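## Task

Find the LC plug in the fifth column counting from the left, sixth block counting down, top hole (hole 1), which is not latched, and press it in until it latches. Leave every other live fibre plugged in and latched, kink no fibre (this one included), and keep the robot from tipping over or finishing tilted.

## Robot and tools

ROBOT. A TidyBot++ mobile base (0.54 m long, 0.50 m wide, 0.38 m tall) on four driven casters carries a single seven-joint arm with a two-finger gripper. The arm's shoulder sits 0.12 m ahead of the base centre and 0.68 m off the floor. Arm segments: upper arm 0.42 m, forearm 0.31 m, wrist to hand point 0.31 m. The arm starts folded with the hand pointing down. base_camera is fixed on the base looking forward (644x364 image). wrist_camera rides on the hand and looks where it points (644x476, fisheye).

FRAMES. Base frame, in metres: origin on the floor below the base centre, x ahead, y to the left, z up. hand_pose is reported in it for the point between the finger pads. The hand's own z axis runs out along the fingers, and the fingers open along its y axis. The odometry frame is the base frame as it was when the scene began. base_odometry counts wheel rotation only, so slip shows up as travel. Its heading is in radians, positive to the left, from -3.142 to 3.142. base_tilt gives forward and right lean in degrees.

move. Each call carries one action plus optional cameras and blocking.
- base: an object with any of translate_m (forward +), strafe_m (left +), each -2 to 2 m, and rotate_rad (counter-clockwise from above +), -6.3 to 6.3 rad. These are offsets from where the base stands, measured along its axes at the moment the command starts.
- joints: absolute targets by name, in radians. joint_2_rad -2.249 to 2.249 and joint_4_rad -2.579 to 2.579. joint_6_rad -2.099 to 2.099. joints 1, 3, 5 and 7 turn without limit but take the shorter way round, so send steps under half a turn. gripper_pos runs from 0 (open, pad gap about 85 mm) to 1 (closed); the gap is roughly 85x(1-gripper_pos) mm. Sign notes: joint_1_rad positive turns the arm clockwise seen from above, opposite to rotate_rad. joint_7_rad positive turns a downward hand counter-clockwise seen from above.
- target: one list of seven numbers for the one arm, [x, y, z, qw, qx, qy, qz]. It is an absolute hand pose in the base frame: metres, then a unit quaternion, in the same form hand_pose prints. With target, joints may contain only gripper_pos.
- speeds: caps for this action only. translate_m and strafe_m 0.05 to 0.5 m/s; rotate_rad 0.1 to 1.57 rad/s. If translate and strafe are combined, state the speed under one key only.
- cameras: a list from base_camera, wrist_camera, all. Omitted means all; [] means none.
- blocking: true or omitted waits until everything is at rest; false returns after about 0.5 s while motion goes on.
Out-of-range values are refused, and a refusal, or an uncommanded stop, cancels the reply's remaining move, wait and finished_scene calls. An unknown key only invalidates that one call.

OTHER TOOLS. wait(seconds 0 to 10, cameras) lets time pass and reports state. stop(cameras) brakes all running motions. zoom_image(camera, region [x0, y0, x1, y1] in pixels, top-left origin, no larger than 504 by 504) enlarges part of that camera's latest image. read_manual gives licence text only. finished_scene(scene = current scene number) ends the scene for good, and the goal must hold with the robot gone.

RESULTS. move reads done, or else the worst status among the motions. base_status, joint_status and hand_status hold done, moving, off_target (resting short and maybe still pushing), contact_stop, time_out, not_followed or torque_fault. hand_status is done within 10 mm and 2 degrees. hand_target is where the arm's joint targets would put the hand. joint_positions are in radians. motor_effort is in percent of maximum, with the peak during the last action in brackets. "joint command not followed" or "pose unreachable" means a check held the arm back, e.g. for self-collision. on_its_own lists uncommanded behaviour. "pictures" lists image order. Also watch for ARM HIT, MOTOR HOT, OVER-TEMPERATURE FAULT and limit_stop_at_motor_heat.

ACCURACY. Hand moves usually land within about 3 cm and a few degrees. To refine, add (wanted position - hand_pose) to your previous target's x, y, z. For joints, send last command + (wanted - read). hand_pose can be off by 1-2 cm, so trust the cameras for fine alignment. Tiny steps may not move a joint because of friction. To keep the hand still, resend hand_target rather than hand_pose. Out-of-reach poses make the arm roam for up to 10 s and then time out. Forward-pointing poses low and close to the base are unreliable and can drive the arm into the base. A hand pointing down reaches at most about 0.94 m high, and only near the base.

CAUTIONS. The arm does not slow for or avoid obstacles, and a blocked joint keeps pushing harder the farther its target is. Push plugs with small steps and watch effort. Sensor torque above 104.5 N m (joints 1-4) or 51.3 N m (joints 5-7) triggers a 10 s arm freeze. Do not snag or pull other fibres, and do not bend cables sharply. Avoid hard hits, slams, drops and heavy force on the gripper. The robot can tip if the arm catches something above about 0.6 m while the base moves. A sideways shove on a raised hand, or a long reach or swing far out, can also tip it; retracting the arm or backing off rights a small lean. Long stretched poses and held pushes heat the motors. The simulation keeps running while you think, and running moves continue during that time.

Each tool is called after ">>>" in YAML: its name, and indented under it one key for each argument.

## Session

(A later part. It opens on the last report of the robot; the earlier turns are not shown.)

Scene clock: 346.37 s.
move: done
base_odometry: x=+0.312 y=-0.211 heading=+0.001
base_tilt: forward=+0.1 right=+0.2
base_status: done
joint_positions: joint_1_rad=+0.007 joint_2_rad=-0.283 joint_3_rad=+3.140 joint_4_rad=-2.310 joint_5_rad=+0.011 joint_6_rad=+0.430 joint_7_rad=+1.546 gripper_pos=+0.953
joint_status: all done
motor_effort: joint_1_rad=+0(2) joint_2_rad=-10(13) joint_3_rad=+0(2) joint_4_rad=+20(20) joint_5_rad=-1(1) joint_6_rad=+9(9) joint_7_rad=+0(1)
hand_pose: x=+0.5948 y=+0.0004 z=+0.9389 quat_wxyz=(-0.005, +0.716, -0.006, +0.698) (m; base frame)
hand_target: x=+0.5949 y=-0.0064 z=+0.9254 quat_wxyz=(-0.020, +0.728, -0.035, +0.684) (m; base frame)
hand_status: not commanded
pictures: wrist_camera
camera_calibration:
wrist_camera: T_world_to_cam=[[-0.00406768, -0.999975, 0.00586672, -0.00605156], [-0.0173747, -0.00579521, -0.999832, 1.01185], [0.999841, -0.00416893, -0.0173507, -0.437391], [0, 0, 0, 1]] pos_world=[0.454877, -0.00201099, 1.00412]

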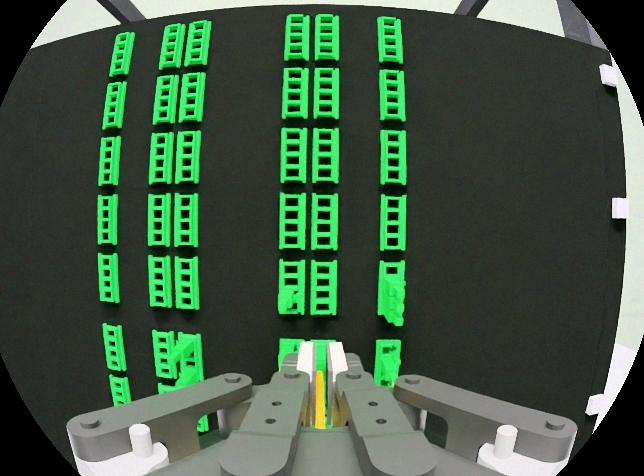

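>>> move:
  base: {"translate_m": 0.007, "strafe_m": 0.0007}
  speeds: {"translate_m": 0.05}
  cameras: ["wrist_camera"]

>>> zoom_image:
  camera: "wrist_camera"
  region: [290, 325, 350, 385]

Scene clock: 356.50 s.
move: done
base_odometry: x=+0.319 y=-0.210 heading=+0.001
base_tilt: forward=+0.1 right=+0.2
base_status: done
joint_positions: joint_1_rad=+0.008 joint_2_rad=-0.283 joint_3_rad=+3.141 joint_4_rad=-2.310 joint_5_rad=+0.011 joint_6_rad=+0.430 joint_7_rad=+1.546 gripper_pos=+0.953
joint_status: not commanded
motor_effort: joint_1_rad=+0(2) joint_2_rad=-7(10) joint_3_rad=+0(2) joint_4_rad=+21(21) joint_5_rad=-1(2) joint_6_rad=+9(9) joint_7_rad=+0(1)
hand_pose: x=+0.5948 y=-0.0006 z=+0.9390 quat_wxyz=(-0.004, +0.716, -0.006, +0.698) (m; base frame)
hand_target: x=+0.5949 y=-0.0064 z=+0.9254 quat_wxyz=(-0.020, +0.728, -0.035, +0.684) (m; base frame)
hand_status: not commanded
pictures: wrist_camera
camera_calibration:
wrist_camera: T_world_to_cam=[[-0.00611062, -0.999965, 0.00576041, -0.00573595], [-0.0172093, -0.00565451, -0.999836, 1.01183], [0.999833, -0.00620875, -0.0171742, -0.437502], [0, 0, 0, 1]] pos_world=[0.454807, -0.0027307, 1.00418]

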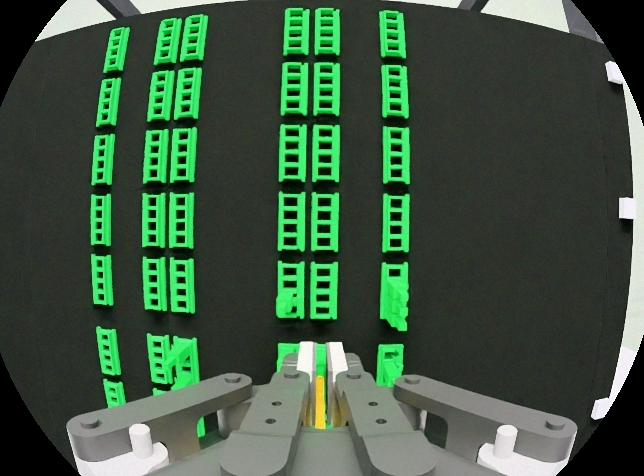

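Scaled by 8.400.

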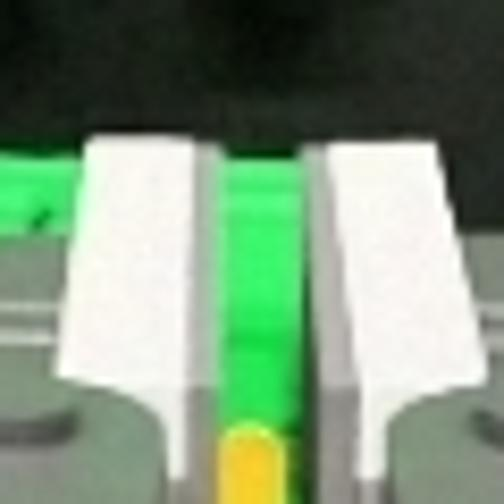

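>>> move:
  base: {"translate_m": 0.003}
  speeds: {"translate_m": 0.05}
  cameras: ["wrist_camera"]

>>> zoom_image:
  camera: "wrist_camera"
  region: [290, 325, 350, 385]

Scene clock: 360.77 s.
move: done
base_odometry: x=+0.322 y=-0.210 heading=+0.001
base_tilt: forward=+0.2 right=+0.2
base_status: done
joint_positions: joint_1_rad=+0.008 joint_2_rad=-0.289 joint_3_rad=+3.140 joint_4_rad=-2.315 joint_5_rad=+0.011 joint_6_rad=+0.430 joint_7_rad=+1.546 gripper_pos=+0.953
joint_status: not commanded
motor_effort: joint_1_rad=-1(1) joint_2_rad=-6(8) joint_3_rad=+0(1) joint_4_rad=+21(23) joint_5_rad=-1(1) joint_6_rad=+9(10) joint_7_rad=-1(1)
hand_pose: x=+0.5925 y=-0.0005 z=+0.9390 quat_wxyz=(-0.004, +0.716, -0.006, +0.698) (m; base frame)
hand_target: x=+0.5949 y=-0.0064 z=+0.9254 quat_wxyz=(-0.020, +0.728, -0.035, +0.684) (m; base frame)
hand_status: not commanded
pictures: wrist_camera
camera_calibration:
wrist_camera: T_world_to_cam=[[-0.00598288, -0.999965, 0.00584317, -0.00580226], [-0.0160339, -0.0057466, -0.999855, 1.01109], [0.999854, -0.0060757, -0.015999, -0.436344], [0, 0, 0, 1]] pos_world=[0.452457, -0.00264284, 1.00399]

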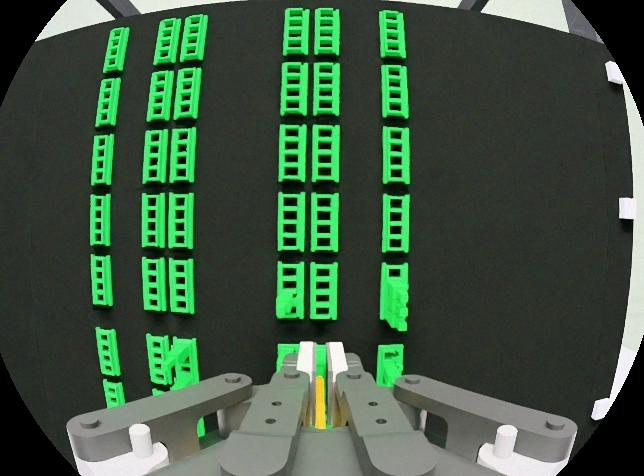

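Scaled by 8.400.

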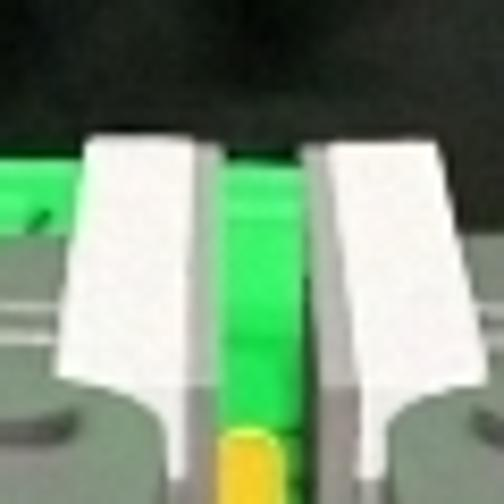

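>>> move:
  base: {"translate_m": -0.036}
  speeds: {"translate_m": 0.1}
  cameras: ["wrist_camera"]

>>> zoom_image:
  camera: "wrist_camera"
  region: [280, 290, 360, 370]

Scene clock: 367.93 s.
move: done
base_odometry: x=+0.286 y=-0.210 heading=+0.001
base_tilt: forward=+0.1 right=+0.2
base_status: done
joint_positions: joint_1_rad=+0.008 joint_2_rad=-0.281 joint_3_rad=+3.140 joint_4_rad=-2.313 joint_5_rad=+0.011 joint_6_rad=+0.430 joint_7_rad=+1.546 gripper_pos=+0.953
joint_status: not commanded
motor_effort: joint_1_rad=+0(1) joint_2_rad=-10(12) joint_3_rad=+1(1) joint_4_rad=+20(21) joint_5_rad=-1(1) joint_6_rad=+9(9) joint_7_rad=+0(1)
hand_pose: x=+0.5950 y=-0.0003 z=+0.9362 quat_wxyz=(-0.004, +0.718, -0.006, +0.696) (m; base frame)
hand_target: x=+0.5949 y=-0.0064 z=+0.9254 quat_wxyz=(-0.020, +0.728, -0.035, +0.684) (m; base frame)
hand_status: not commanded
pictures: wrist_camera
camera_calibration:
wrist_camera: T_world_to_cam=[[-0.00557734, -0.999967, 0.00593136, -0.00591284], [-0.0224965, -0.00580448, -0.99973, 1.01203], [0.999731, -0.00570927, -0.0224634, -0.432732], [0, 0, 0, 1]] pos_world=[0.455349, -0.00250895, 1.00207]

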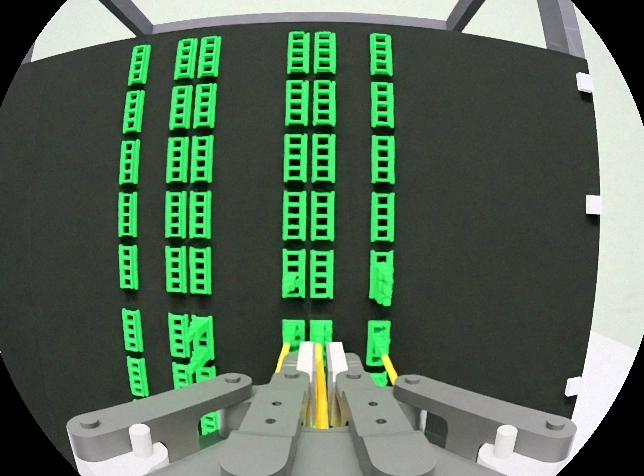

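Scaled by 6.300.

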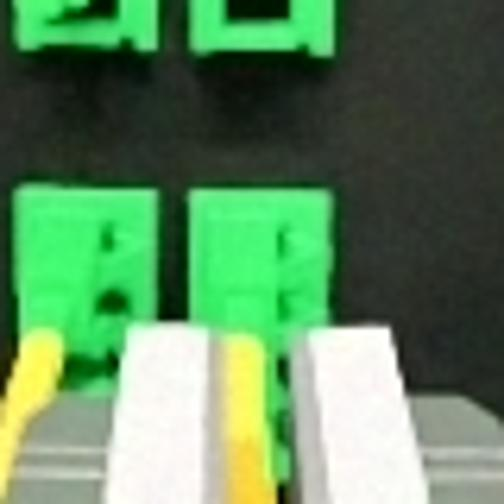

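>>> move:
  base: {"translate_m": -0.1}
  cameras: ["wrist_camera"]

>>> zoom_image:
  camera: "wrist_camera"
  region: [270, 270, 370, 370]

Scene clock: 375.00 s.
move: done
base_odometry: x=+0.186 y=-0.210 heading=+0.001
base_tilt: forward=+0.1 right=+0.2
base_status: done
joint_positions: joint_1_rad=+0.008 joint_2_rad=-0.281 joint_3_rad=+3.140 joint_4_rad=-2.313 joint_5_rad=+0.011 joint_6_rad=+0.430 joint_7_rad=+1.546 gripper_pos=+0.953
joint_status: not commanded
motor_effort: joint_1_rad=+1(1) joint_2_rad=-10(13) joint_3_rad=+0(1) joint_4_rad=+20(21) joint_5_rad=-1(1) joint_6_rad=+9(9) joint_7_rad=+0(1)
hand_pose: x=+0.5949 y=-0.0003 z=+0.9363 quat_wxyz=(-0.004, +0.718, -0.006, +0.696) (m; base frame)
hand_target: x=+0.5949 y=-0.0064 z=+0.9254 quat_wxyz=(-0.020, +0.728, -0.035, +0.684) (m; base frame)
hand_status: not commanded
pictures: wrist_camera
camera_calibration:
wrist_camera: T_world_to_cam=[[-0.00557856, -0.999967, 0.00593192, -0.00591308], [-0.0222909, -0.00580619, -0.999735, 1.012], [0.999736, -0.00570931, -0.0222577, -0.432872], [0, 0, 0, 1]] pos_world=[0.455284, -0.0025084, 1.00214]

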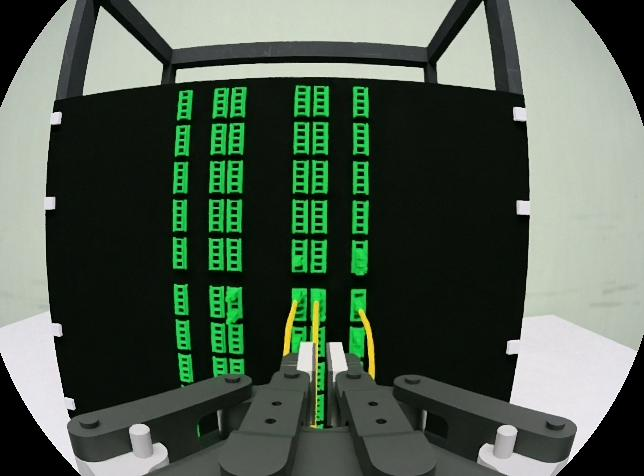

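Scaled by 5.040.

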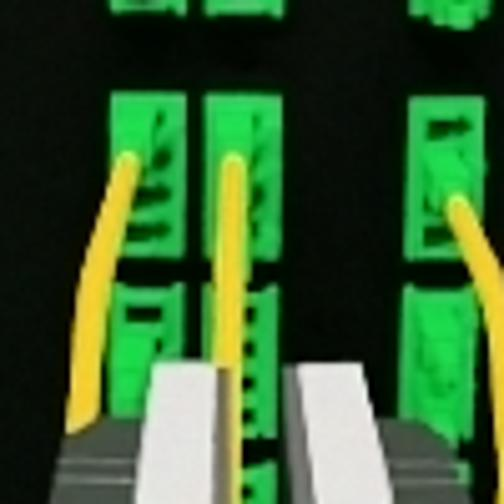

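>>> finished_scene:
  scene: 1

The scene is finished: the task was done.


## Next scene

Find the LC plug in the sixth column counting from the left, sixth block counting down, third hole counting down, which is not latched, and press it in until it latches. Leave every other live fibre plugged in and latched, kink no fibre (this one included), and keep the robot from tipping over or finishing tilted.

>>> move:
  joints: {"joint_1_rad": 0.01, "joint_2_rad": -0.278, "joint_3_rad": 3.138, "joint_4_rad": -2.292, "joint_5_rad": -0.02, "joint_6_rad": 0.40, "joint_7_rad": 1.53}

Scene clock: 2.03 s.
move: done
base_odometry: x=+0.000 y=+0.000 heading=+0.000
base_tilt: forward=+0.1 right=+0.2
base_status: not commanded
joint_positions: joint_1_rad=+0.028 joint_2_rad=-0.302 joint_3_rad=+3.132 joint_4_rad=-2.293 joint_5_rad=-0.018 joint_6_rad=+0.345 joint_7_rad=+1.565 gripper_pos=+0.000
joint_status: all done
motor_effort: joint_1_rad=+0(2) joint_2_rad=-10(10) joint_3_rad=+1(1) joint_4_rad=+20(21) joint_5_rad=-1(2) joint_6_rad=+8(9) joint_7_rad=-1(1)
hand_pose: x=+0.5911 y=-0.0084 z=+0.9316 quat_wxyz=(+0.002, +0.733, -0.016, +0.680) (m; base frame)
hand_target: x=+0.5985 y=-0.0040 z=+0.9381 quat_wxyz=(-0.015, +0.722, -0.026, +0.691) (m; base frame)
hand_status: not commanded
pictures: base_camera, wrist_camera
camera_calibration:
wrist_camera: T_world_to_cam=[[-0.0279863, -0.999607, 0.00163715, 0.00321783], [-0.0664694, 0.000226793, -0.997788, 1.03153], [0.997396, -0.0280333, -0.0664496, -0.38683], [0, 0, 0, 1]] pos_world=[0.454478, -0.0078615, 1.00354]

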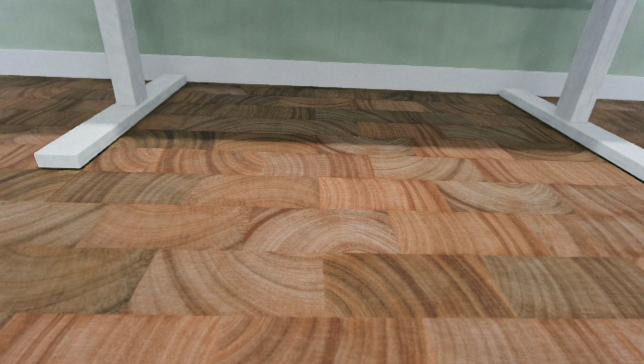

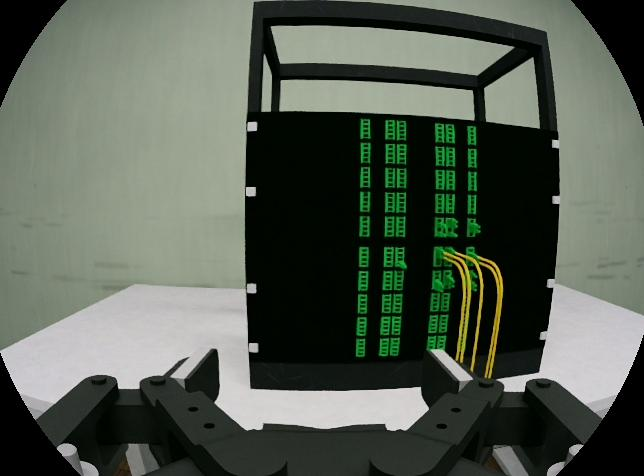

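>>> zoom_image:
  camera: "wrist_camera"
  region: [420, 210, 510, 300]

Scaled by 5.600.

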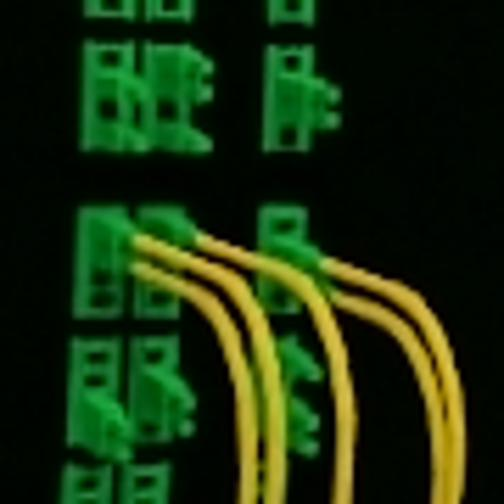

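>>> move:
  base: {"strafe_m": -0.235, "translate_m": 0.17}
  joints: {"joint_1_rad": -0.015, "joint_2_rad": -0.278, "joint_3_rad": 3.145, "joint_4_rad": -2.445, "joint_5_rad": 0.01, "joint_6_rad": 0.61, "gripper_pos": 0.75}
  cameras: ["wrist_camera"]

>>> zoom_image:
  camera: "wrist_camera"
  region: [270, 250, 370, 350]

Scene clock: 34.27 s.
move: done
base_odometry: x=+0.170 y=-0.235 heading=+0.000
base_tilt: forward=+0.1 right=+0.2
base_status: done
joint_positions: joint_1_rad=-0.001 joint_2_rad=-0.294 joint_3_rad=+3.143 joint_4_rad=-2.436 joint_5_rad=-0.018 joint_6_rad=+0.557 joint_7_rad=+1.565 gripper_pos=+0.750
joint_status: all done
motor_effort: joint_1_rad=+1(2) joint_2_rad=-9(12) joint_3_rad=+0(2) joint_4_rad=+19(21) joint_5_rad=-1(2) joint_6_rad=+9(10) joint_7_rad=+0(1)
hand_pose: x=+0.5729 y=-0.0019 z=+0.9100 quat_wxyz=(-0.004, +0.712, -0.011, +0.702) (m; base frame)
hand_target: x=+0.5749 y=+0.0083 z=+0.9142 quat_wxyz=(-0.018, +0.702, -0.006, +0.712) (m; base frame)
hand_status: not commanded
pictures: wrist_camera
camera_calibration:
wrist_camera: T_world_to_cam=[[-0.0134478, -0.999909, -0.000750297, 0.00314102], [-0.00521938, 0.00082055, -0.999986, 0.9757], [0.999896, -0.0134437, -0.00522994, -0.427073], [0, 0, 0, 1]] pos_world=[0.432163, -0.00340132, 0.973456]

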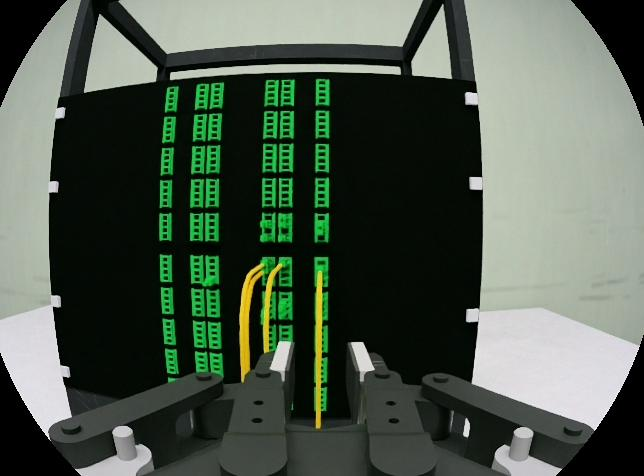

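Scaled by 5.040.

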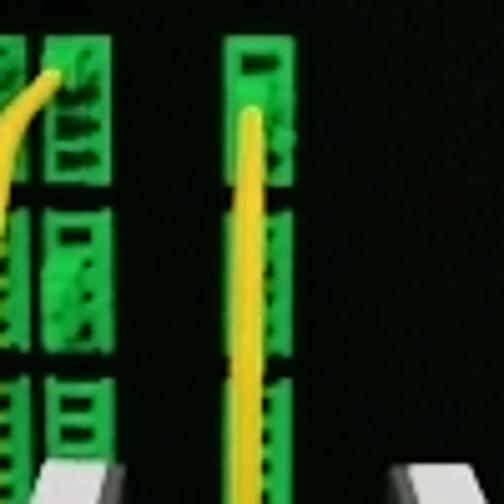

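>>> move:
  base: {"strafe_m": -0.0025, "translate_m": 0.095}
  speeds: {"translate_m": 0.15}
  cameras: ["wrist_camera"]

>>> zoom_image:
  camera: "wrist_camera"
  region: [280, 280, 360, 360]

Scene clock: 46.00 s.
move: done
base_odometry: x=+0.265 y=-0.238 heading=+0.000
base_tilt: forward=+0.1 right=+0.2
base_status: done
joint_positions: joint_1_rad=-0.001 joint_2_rad=-0.290 joint_3_rad=+3.143 joint_4_rad=-2.436 joint_5_rad=-0.018 joint_6_rad=+0.560 joint_7_rad=+1.564 gripper_pos=+0.750
joint_status: not commanded
motor_effort: joint_1_rad=+1(1) joint_2_rad=-9(11) joint_3_rad=+0(1) joint_4_rad=+19(20) joint_5_rad=-1(1) joint_6_rad=+9(9) joint_7_rad=-1(1)
hand_pose: x=+0.5736 y=-0.0019 z=+0.9093 quat_wxyz=(-0.004, +0.712, -0.011, +0.702) (m; base frame)
hand_target: x=+0.5749 y=+0.0083 z=+0.9142 quat_wxyz=(-0.018, +0.702, -0.006, +0.712) (m; base frame)
hand_status: not commanded
pictures: wrist_camera
camera_calibration:
wrist_camera: T_world_to_cam=[[-0.0134882, -0.999909, -0.000834118, 0.00323831], [-0.00601379, 0.000915302, -0.999981, 0.975431], [0.999891, -0.013483, -0.00602559, -0.427088], [0, 0, 0, 1]] pos_world=[0.432951, -0.00341321, 0.972842]

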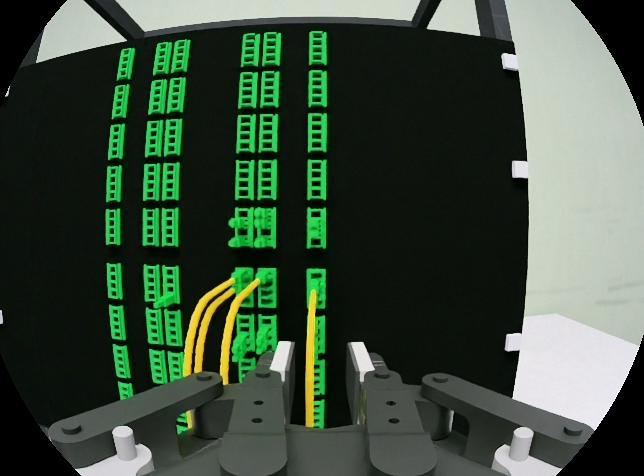

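Scaled by 6.300.

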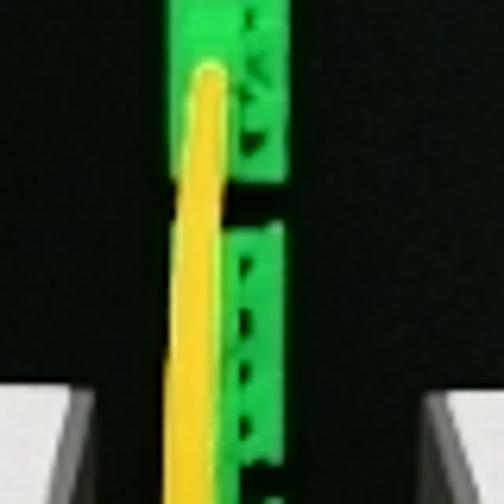

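>>> move:
  base: {"strafe_m": 0.0035, "translate_m": 0.035}
  speeds: {"translate_m": 0.15}
  joints: {"joint_4_rad": -2.42, "joint_6_rad": 0.59}
  cameras: ["wrist_camera"]

>>> zoom_image:
  camera: "wrist_camera"
  region: [280, 280, 360, 360]

Scene clock: 60.27 s.
move: done
base_odometry: x=+0.301 y=-0.235 heading=+0.000
base_tilt: forward=+0.1 right=+0.2
base_status: done
joint_positions: joint_1_rad=-0.001 joint_2_rad=-0.285 joint_3_rad=+3.143 joint_4_rad=-2.426 joint_5_rad=-0.018 joint_6_rad=+0.560 joint_7_rad=+1.564 gripper_pos=+0.750
joint_status: all done
motor_effort: joint_1_rad=+1(1) joint_2_rad=-9(12) joint_3_rad=+0(1) joint_4_rad=+19(21) joint_5_rad=-1(1) joint_6_rad=+9(9) joint_7_rad=-1(1)
hand_pose: x=+0.5766 y=-0.0019 z=+0.9127 quat_wxyz=(-0.004, +0.711, -0.011, +0.703) (m; base frame)
hand_target: x=+0.5792 y=+0.0082 z=+0.9223 quat_wxyz=(-0.018, +0.700, -0.006, +0.713) (m; base frame)
hand_status: not commanded
pictures: wrist_camera
camera_calibration:
wrist_camera: T_world_to_cam=[[-0.0134881, -0.999909, -0.000952176, 0.00338622], [-0.00113479, 0.00096757, -0.999999, 0.976076], [0.999908, -0.013487, -0.00114774, -0.434466], [0, 0, 0, 1]] pos_world=[0.43558, -0.00341815, 0.975579]

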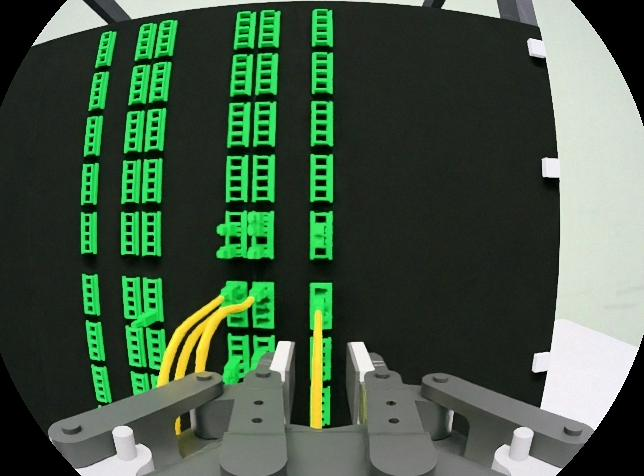

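Scaled by 6.300.

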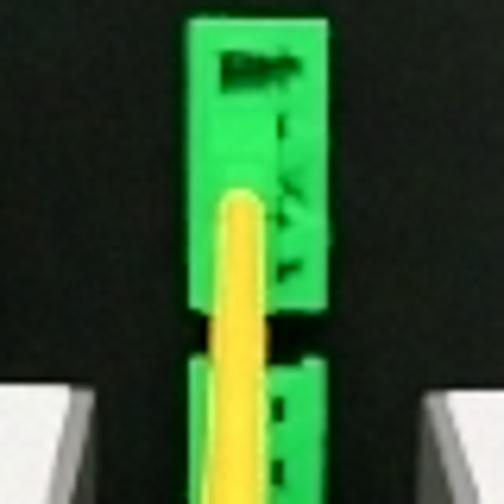

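>>> move:
  base: {"strafe_m": 0.0008, "translate_m": 0.025}
  speeds: {"translate_m": 0.1}
  joints: {"gripper_pos": 0.9}
  cameras: ["wrist_camera"]

>>> zoom_image:
  camera: "wrist_camera"
  region: [280, 290, 360, 370]

Scene clock: 66.00 s.
move: done
base_odometry: x=+0.326 y=-0.234 heading=+0.000
base_tilt: forward=+0.1 right=+0.2
base_status: done
joint_positions: joint_1_rad=-0.001 joint_2_rad=-0.281 joint_3_rad=+3.143 joint_4_rad=-2.425 joint_5_rad=-0.018 joint_6_rad=+0.560 joint_7_rad=+1.564 gripper_pos=+0.900
joint_status: all done
motor_effort: joint_1_rad=+1(1) joint_2_rad=-9(11) joint_3_rad=+0(1) joint_4_rad=+19(20) joint_5_rad=-1(1) joint_6_rad=+9(9) joint_7_rad=+0(1)
hand_pose: x=+0.5776 y=-0.0019 z=+0.9113 quat_wxyz=(-0.004, +0.712, -0.011, +0.702) (m; base frame)
hand_target: x=+0.5792 y=+0.0082 z=+0.9223 quat_wxyz=(-0.018, +0.700, -0.006, +0.713) (m; base frame)
hand_status: not commanded
pictures: wrist_camera
camera_calibration:
wrist_camera: T_world_to_cam=[[-0.013492, -0.999909, -0.000967641, 0.00341485], [-0.00430809, 0.00102585, -0.99999, 0.976521], [0.9999, -0.0134877, -0.00432153, -0.43255], [0, 0, 0, 1]] pos_world=[0.43676, -0.00342135, 0.974645]

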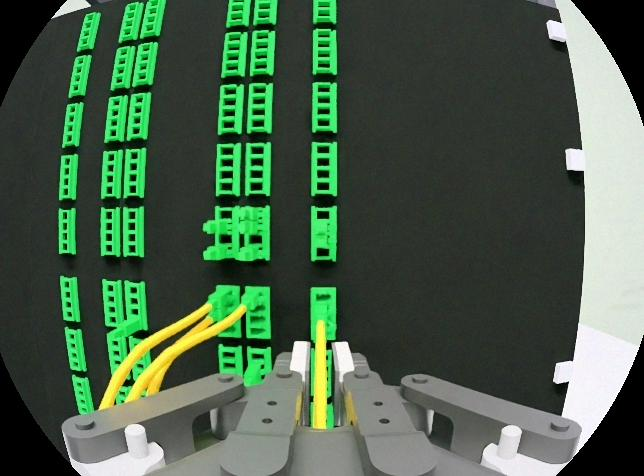

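Scaled by 6.300.

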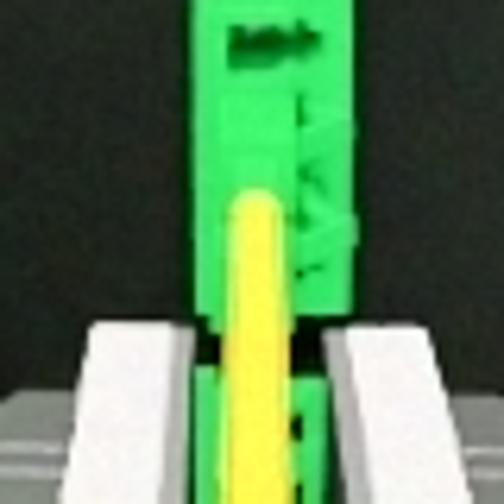

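>>> move:
  joints: {"joint_4_rad": -2.398, "joint_6_rad": 0.58, "gripper_pos": 0.935}
  cameras: ["wrist_camera"]

>>> zoom_image:
  camera: "wrist_camera"
  region: [280, 290, 360, 370]

Scene clock: 80.07 s.
move: done
base_odometry: x=+0.326 y=-0.234 heading=+0.000
base_tilt: forward=+0.2 right=+0.2
base_status: not commanded
joint_positions: joint_1_rad=-0.001 joint_2_rad=-0.281 joint_3_rad=+3.143 joint_4_rad=-2.407 joint_5_rad=-0.018 joint_6_rad=+0.560 joint_7_rad=+1.564 gripper_pos=+0.935
joint_status: all done
motor_effort: joint_1_rad=+0(1) joint_2_rad=-9(10) joint_3_rad=+1(1) joint_4_rad=+19(21) joint_5_rad=-1(1) joint_6_rad=+9(10) joint_7_rad=-1(1)
hand_pose: x=+0.5806 y=-0.0019 z=+0.9218 quat_wxyz=(-0.004, +0.705, -0.011, +0.709) (m; base frame)
hand_target: x=+0.5828 y=+0.0082 z=+0.9319 quat_wxyz=(-0.018, +0.696, -0.006, +0.718) (m; base frame)
hand_status: not commanded
pictures: wrist_camera
camera_calibration:
wrist_camera: T_world_to_cam=[[-0.0134784, -0.999908, -0.00120213, 0.00366949], [0.0138239, 0.00101578, -0.999904, 0.976387], [0.999814, -0.0134937, 0.013809, -0.452241], [0, 0, 0, 1]] pos_world=[0.438708, -0.00342505, 0.982543]

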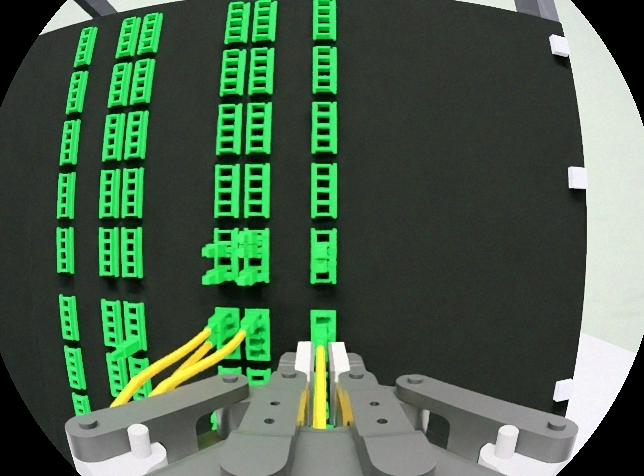

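Scaled by 6.300.

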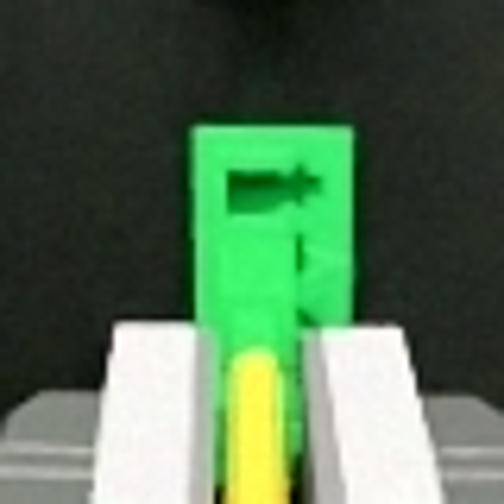

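>>> move:
  joints: {"joint_4_rad": -2.422, "gripper_pos": 0.95}
  cameras: ["wrist_camera"]

>>> zoom_image:
  camera: "wrist_camera"
  region: [280, 290, 360, 370]

Scene clock: 89.60 s.
move: done
base_odometry: x=+0.326 y=-0.234 heading=+0.000
base_tilt: forward=+0.1 right=+0.2
base_status: not commanded
joint_positions: joint_1_rad=-0.001 joint_2_rad=-0.281 joint_3_rad=+3.143 joint_4_rad=-2.417 joint_5_rad=-0.018 joint_6_rad=+0.560 joint_7_rad=+1.564 gripper_pos=+0.950
joint_status: all done
motor_effort: joint_1_rad=+0(1) joint_2_rad=-9(10) joint_3_rad=+0(1) joint_4_rad=+19(21) joint_5_rad=-1(1) joint_6_rad=+9(9) joint_7_rad=-1(1)
hand_pose: x=+0.5791 y=-0.0019 z=+0.9163 quat_wxyz=(-0.004, +0.709, -0.011, +0.705) (m; base frame)
hand_target: x=+0.5789 y=+0.0082 z=+0.9181 quat_wxyz=(-0.018, +0.705, -0.006, +0.709) (m; base frame)
hand_status: not commanded
pictures: wrist_camera
camera_calibration:
wrist_camera: T_world_to_cam=[[-0.0134863, -0.999908, -0.00114105, 0.00359301], [0.00439138, 0.00108191, -0.99999, 0.976501], [0.999899, -0.0134912, 0.00437639, -0.441997], [0, 0, 0, 1]] pos_world=[0.437712, -0.00342687, 0.978429]

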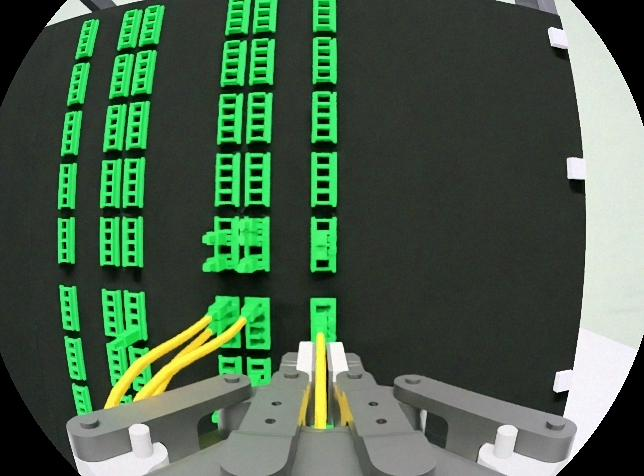

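Scaled by 6.300.

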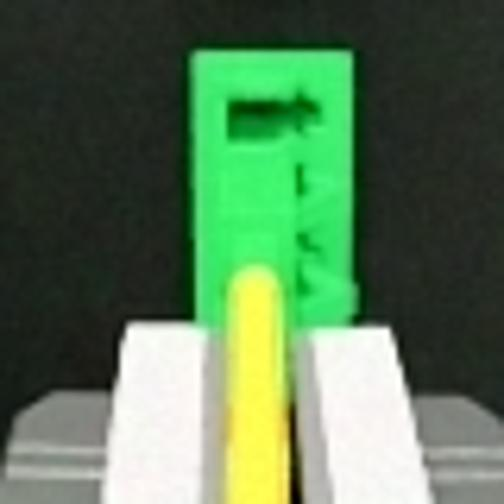

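>>> move:
  base: {"translate_m": 0.005}
  speeds: {"translate_m": 0.05}
  cameras: ["wrist_camera"]

>>> zoom_image:
  camera: "wrist_camera"
  region: [280, 290, 360, 370]

Scene clock: 94.77 s.
move: done
base_odometry: x=+0.331 y=-0.233 heading=+0.000
base_tilt: forward=+0.1 right=+0.2
base_status: done
joint_positions: joint_1_rad=-0.001 joint_2_rad=-0.281 joint_3_rad=+3.143 joint_4_rad=-2.417 joint_5_rad=-0.018 joint_6_rad=+0.560 joint_7_rad=+1.564 gripper_pos=+0.950
joint_status: not commanded
motor_effort: joint_1_rad=+0(1) joint_2_rad=-9(13) joint_3_rad=+0(1) joint_4_rad=+19(20) joint_5_rad=-1(1) joint_6_rad=+8(9) joint_7_rad=-1(1)
hand_pose: x=+0.5791 y=-0.0019 z=+0.9162 quat_wxyz=(-0.004, +0.709, -0.011, +0.705) (m; base frame)
hand_target: x=+0.5789 y=+0.0082 z=+0.9181 quat_wxyz=(-0.018, +0.705, -0.006, +0.709) (m; base frame)
hand_status: not commanded
pictures: wrist_camera
camera_calibration:
wrist_camera: T_world_to_cam=[[-0.0134867, -0.999908, -0.00113608, 0.00358967], [0.00403872, 0.0010817, -0.999991, 0.976544], [0.999901, -0.0134912, 0.00402377, -0.441756], [0, 0, 0, 1]] pos_world=[0.437817, -0.00342681, 0.978317]

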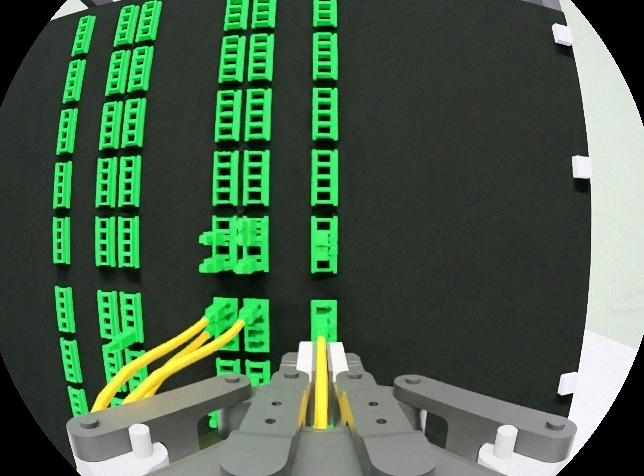

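Scaled by 6.300.

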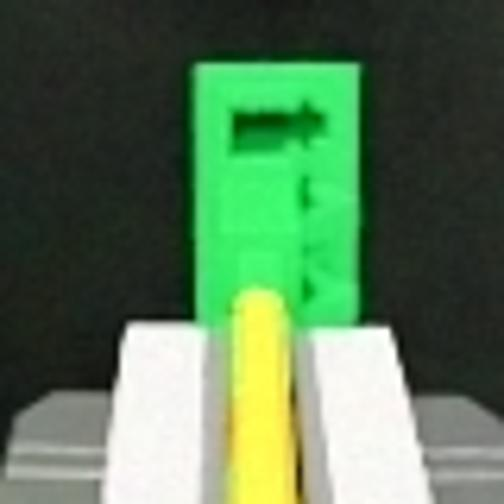

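>>> move:
  base: {"translate_m": 0.005, "strafe_m": -0.0004}
  speeds: {"translate_m": 0.05}
  joints: {"gripper_pos": 0.954}
  cameras: ["wrist_camera"]

>>> zoom_image:
  camera: "wrist_camera"
  region: [280, 290, 360, 370]

Scene clock: 100.63 s.
move: done
base_odometry: x=+0.336 y=-0.234 heading=+0.000
base_tilt: forward=+0.2 right=+0.3
base_status: done
joint_positions: joint_1_rad=-0.001 joint_2_rad=-0.281 joint_3_rad=+3.143 joint_4_rad=-2.417 joint_5_rad=-0.018 joint_6_rad=+0.560 joint_7_rad=+1.564 gripper_pos=+0.954
joint_status: all done
motor_effort: joint_1_rad=-1(2) joint_2_rad=-6(9) joint_3_rad=+0(1) joint_4_rad=+21(21) joint_5_rad=-1(2) joint_6_rad=+8(9) joint_7_rad=+0(1)
hand_pose: x=+0.5789 y=-0.0018 z=+0.9158 quat_wxyz=(-0.004, +0.709, -0.011, +0.705) (m; base frame)
hand_target: x=+0.5789 y=+0.0082 z=+0.9181 quat_wxyz=(-0.018, +0.705, -0.006, +0.709) (m; base frame)
hand_status: not commanded
pictures: wrist_camera
camera_calibration:
wrist_camera: T_world_to_cam=[[-0.0132226, -0.999912, -0.00112878, 0.00354873], [0.00345068, 0.00108325, -0.999993, 0.976517], [0.999907, -0.0132264, 0.00343605, -0.441012], [0, 0, 0, 1]] pos_world=[0.437648, -0.0033424, 0.97803]

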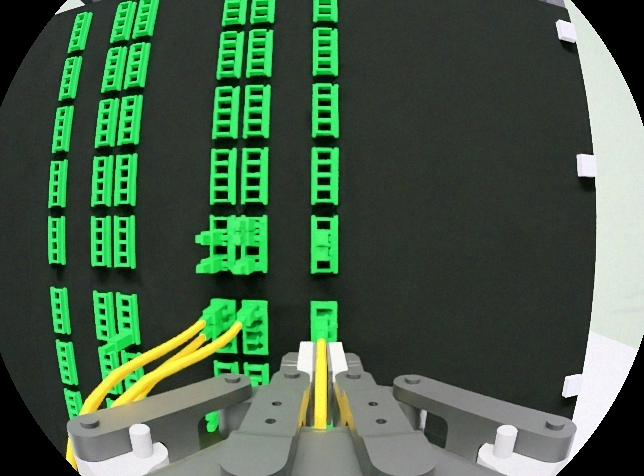

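Scaled by 6.300.

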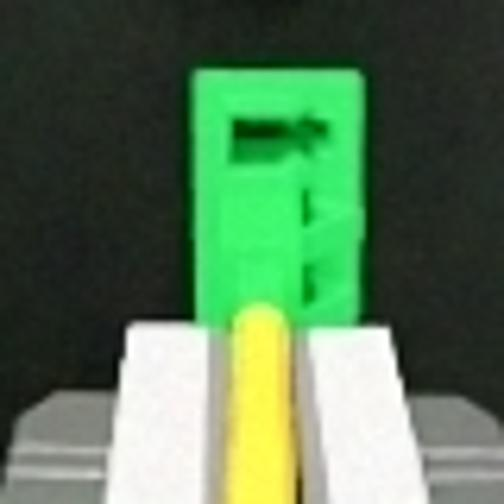

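>>> move:
  base: {"translate_m": 0.003}
  speeds: {"translate_m": 0.05}
  cameras: ["wrist_camera"]

>>> zoom_image:
  camera: "wrist_camera"
  region: [280, 290, 360, 370]

Scene clock: 105.60 s.
move: done
base_odometry: x=+0.339 y=-0.234 heading=+0.000
base_tilt: forward=+0.2 right=+0.2
base_status: done
joint_positions: joint_1_rad=-0.001 joint_2_rad=-0.287 joint_3_rad=+3.143 joint_4_rad=-2.423 joint_5_rad=-0.018 joint_6_rad=+0.560 joint_7_rad=+1.564 gripper_pos=+0.954
joint_status: not commanded
motor_effort: joint_1_rad=-1(1) joint_2_rad=-5(6) joint_3_rad=-1(1) joint_4_rad=+20(24) joint_5_rad=+0(1) joint_6_rad=+8(9) joint_7_rad=+0(1)
hand_pose: x=+0.5767 y=-0.0021 z=+0.9155 quat_wxyz=(-0.004, +0.709, -0.011, +0.705) (m; base frame)
hand_target: x=+0.5789 y=+0.0082 z=+0.9181 quat_wxyz=(-0.018, +0.705, -0.006, +0.709) (m; base frame)
hand_status: not commanded
pictures: wrist_camera
camera_calibration:
wrist_camera: T_world_to_cam=[[-0.0138405, -0.999903, -0.00138878, 0.00378728], [0.00418658, 0.00133096, -0.99999, 0.975845], [0.999895, -0.0138461, 0.00416775, -0.439485], [0, 0, 0, 1]] pos_world=[0.435406, -0.00359706, 0.977672]

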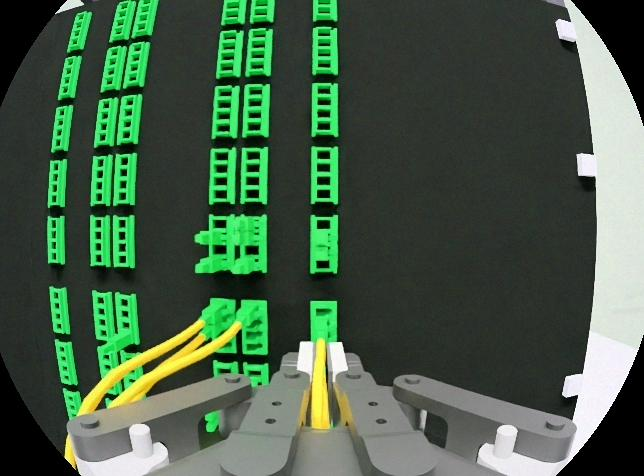

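Scaled by 6.300.

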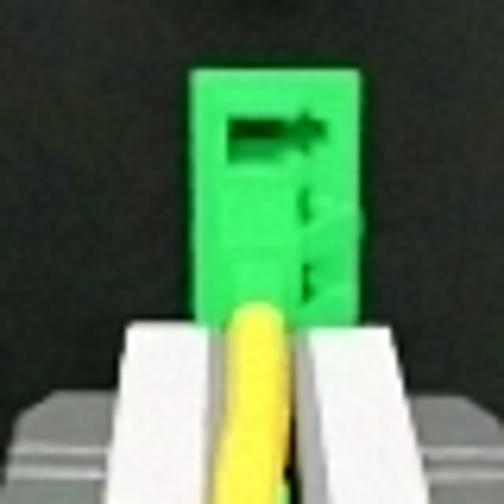

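>>> move:
  base: {"translate_m": -0.013}
  speeds: {"translate_m": 0.05}
  cameras: ["wrist_camera"]

>>> zoom_image:
  camera: "wrist_camera"
  region: [280, 290, 360, 370]

Scene clock: 110.13 s.
move: done
base_odometry: x=+0.325 y=-0.234 heading=+0.000
base_tilt: forward=+0.2 right=+0.2
base_status: done
joint_positions: joint_1_rad=-0.001 joint_2_rad=-0.285 joint_3_rad=+3.143 joint_4_rad=-2.422 joint_5_rad=-0.018 joint_6_rad=+0.560 joint_7_rad=+1.564 gripper_pos=+0.954
joint_status: not commanded
motor_effort: joint_1_rad=+1(1) joint_2_rad=-9(12) joint_3_rad=+0(1) joint_4_rad=+19(20) joint_5_rad=-1(1) joint_6_rad=+9(9) joint_7_rad=-1(1)
hand_pose: x=+0.5773 y=-0.0020 z=+0.9146 quat_wxyz=(-0.004, +0.710, -0.011, +0.705) (m; base frame)
hand_target: x=+0.5789 y=+0.0082 z=+0.9181 quat_wxyz=(-0.018, +0.705, -0.006, +0.709) (m; base frame)
hand_status: not commanded
pictures: wrist_camera
camera_calibration:
wrist_camera: T_world_to_cam=[[-0.01355, -0.999907, -0.00141807, 0.00378721], [0.00204147, 0.00139054, -0.999997, 0.976108], [0.999906, -0.0135529, 0.00202244, -0.438035], [0, 0, 0, 1]] pos_world=[0.436052, -0.00350708, 0.976996]

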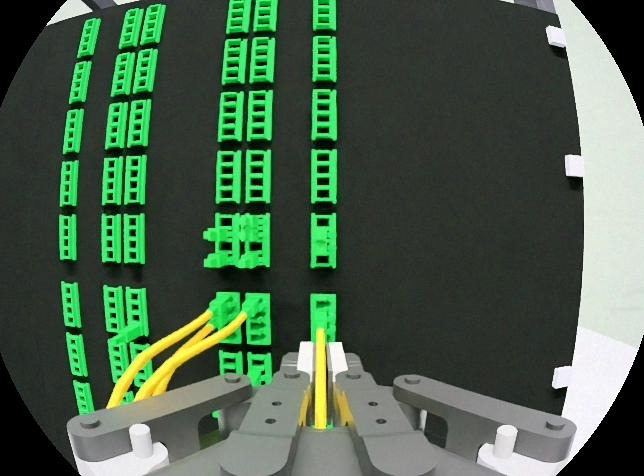

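Scaled by 6.300.

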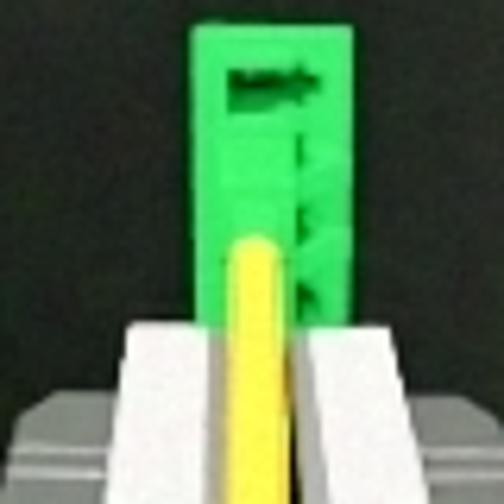

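>>> move:
  base: {"translate_m": -0.125}
  cameras: []

>>> move:
  base: {"strafe_m": 0.29}
  joints: {"joint_1_rad": 0.5}
  cameras: ["wrist_camera"]

>>> zoom_image:
  camera: "wrist_camera"
  region: [220, 230, 340, 350]

Scene clock: 119.63 s.
move: done
base_odometry: x=+0.200 y=-0.233 heading=+0.000
base_tilt: forward=+0.1 right=+0.2
base_status: done
joint_positions: joint_1_rad=-0.002 joint_2_rad=-0.284 joint_3_rad=+3.144 joint_4_rad=-2.422 joint_5_rad=-0.018 joint_6_rad=+0.560 joint_7_rad=+1.564 gripper_pos=+0.954
joint_status: not commanded
motor_effort: joint_1_rad=+0(1) joint_2_rad=-10(12) joint_3_rad=+0(1) joint_4_rad=+19(20) joint_5_rad=-1(1) joint_6_rad=+10(10) joint_7_rad=+0(1)
hand_pose: x=+0.5775 y=-0.0020 z=+0.9142 quat_wxyz=(-0.004, +0.710, -0.011, +0.704) (m; base frame)
hand_target: x=+0.5789 y=+0.0082 z=+0.9181 quat_wxyz=(-0.018, +0.705, -0.006, +0.709) (m; base frame)
hand_status: not commanded
pictures: none
No camera images: "cameras" was empty.

Scene clock: 121.50 s.
move: done
base_odometry: x=+0.200 y=+0.057 heading=+0.001
base_tilt: forward=+0.1 right=+0.2
base_status: done
joint_positions: joint_1_rad=+0.483 joint_2_rad=-0.284 joint_3_rad=+3.145 joint_4_rad=-2.422 joint_5_rad=-0.018 joint_6_rad=+0.560 joint_7_rad=+1.564 gripper_pos=+0.954
joint_status: all done
motor_effort: joint_1_rad=+0(2) joint_2_rad=-9(11) joint_3_rad=+1(2) joint_4_rad=+19(20) joint_5_rad=-1(1) joint_6_rad=+8(9) joint_7_rad=-1(1)
hand_pose: x=+0.5235 y=-0.2158 z=+0.9142 quat_wxyz=(+0.165, +0.686, -0.182, +0.685) (m; base frame)
hand_target: x=+0.5233 y=-0.2194 z=+0.9181 quat_wxyz=(+0.163, +0.680, -0.185, +0.690) (m; base frame)
hand_status: not commanded
pictures: wrist_camera
camera_calibration:
wrist_camera: T_world_to_cam=[[-0.478699, -0.877977, -0.00173532, 0.0593564], [0.00187956, 0.000951703, -0.999998, 0.976131], [0.877977, -0.478701, 0.00119463, -0.422974], [0, 0, 0, 1]] pos_world=[0.397941, -0.151294, 0.976737]

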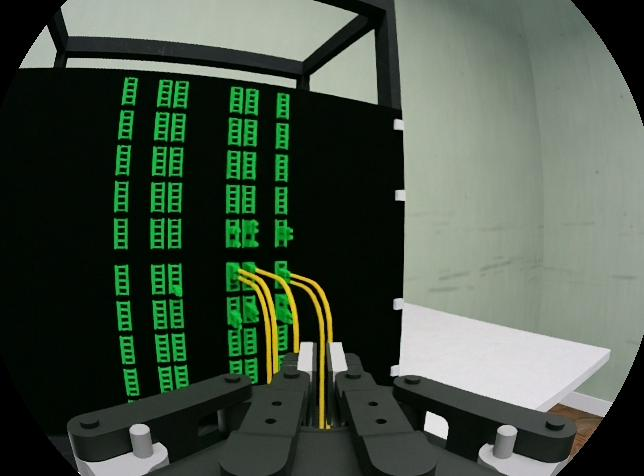

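Scaled by 4.200.

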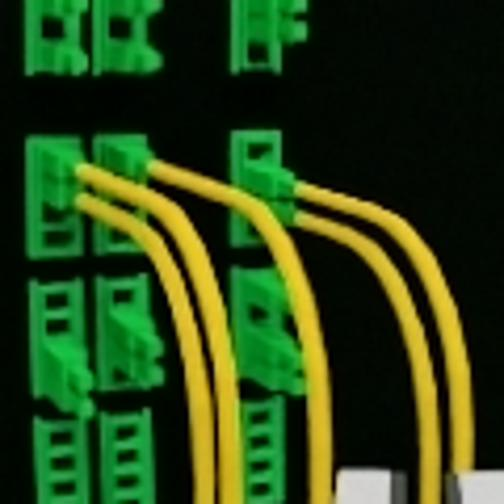

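>>> zoom_image:
  camera: "wrist_camera"
  region: [270, 255, 310, 295]

>>> zoom_image:
  camera: "wrist_camera"
  region: [220, 255, 260, 295]

Scaled by 12.600.

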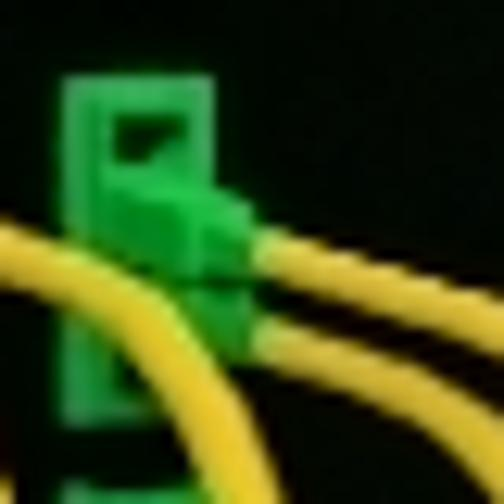

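Scaled by 12.600.

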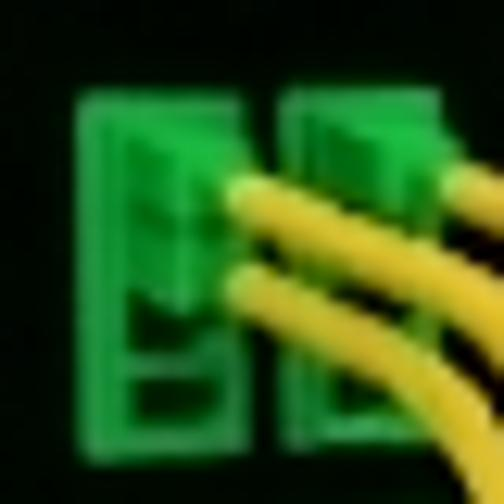

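>>> finished_scene:
  scene: 2

The scene is finished: the task was done.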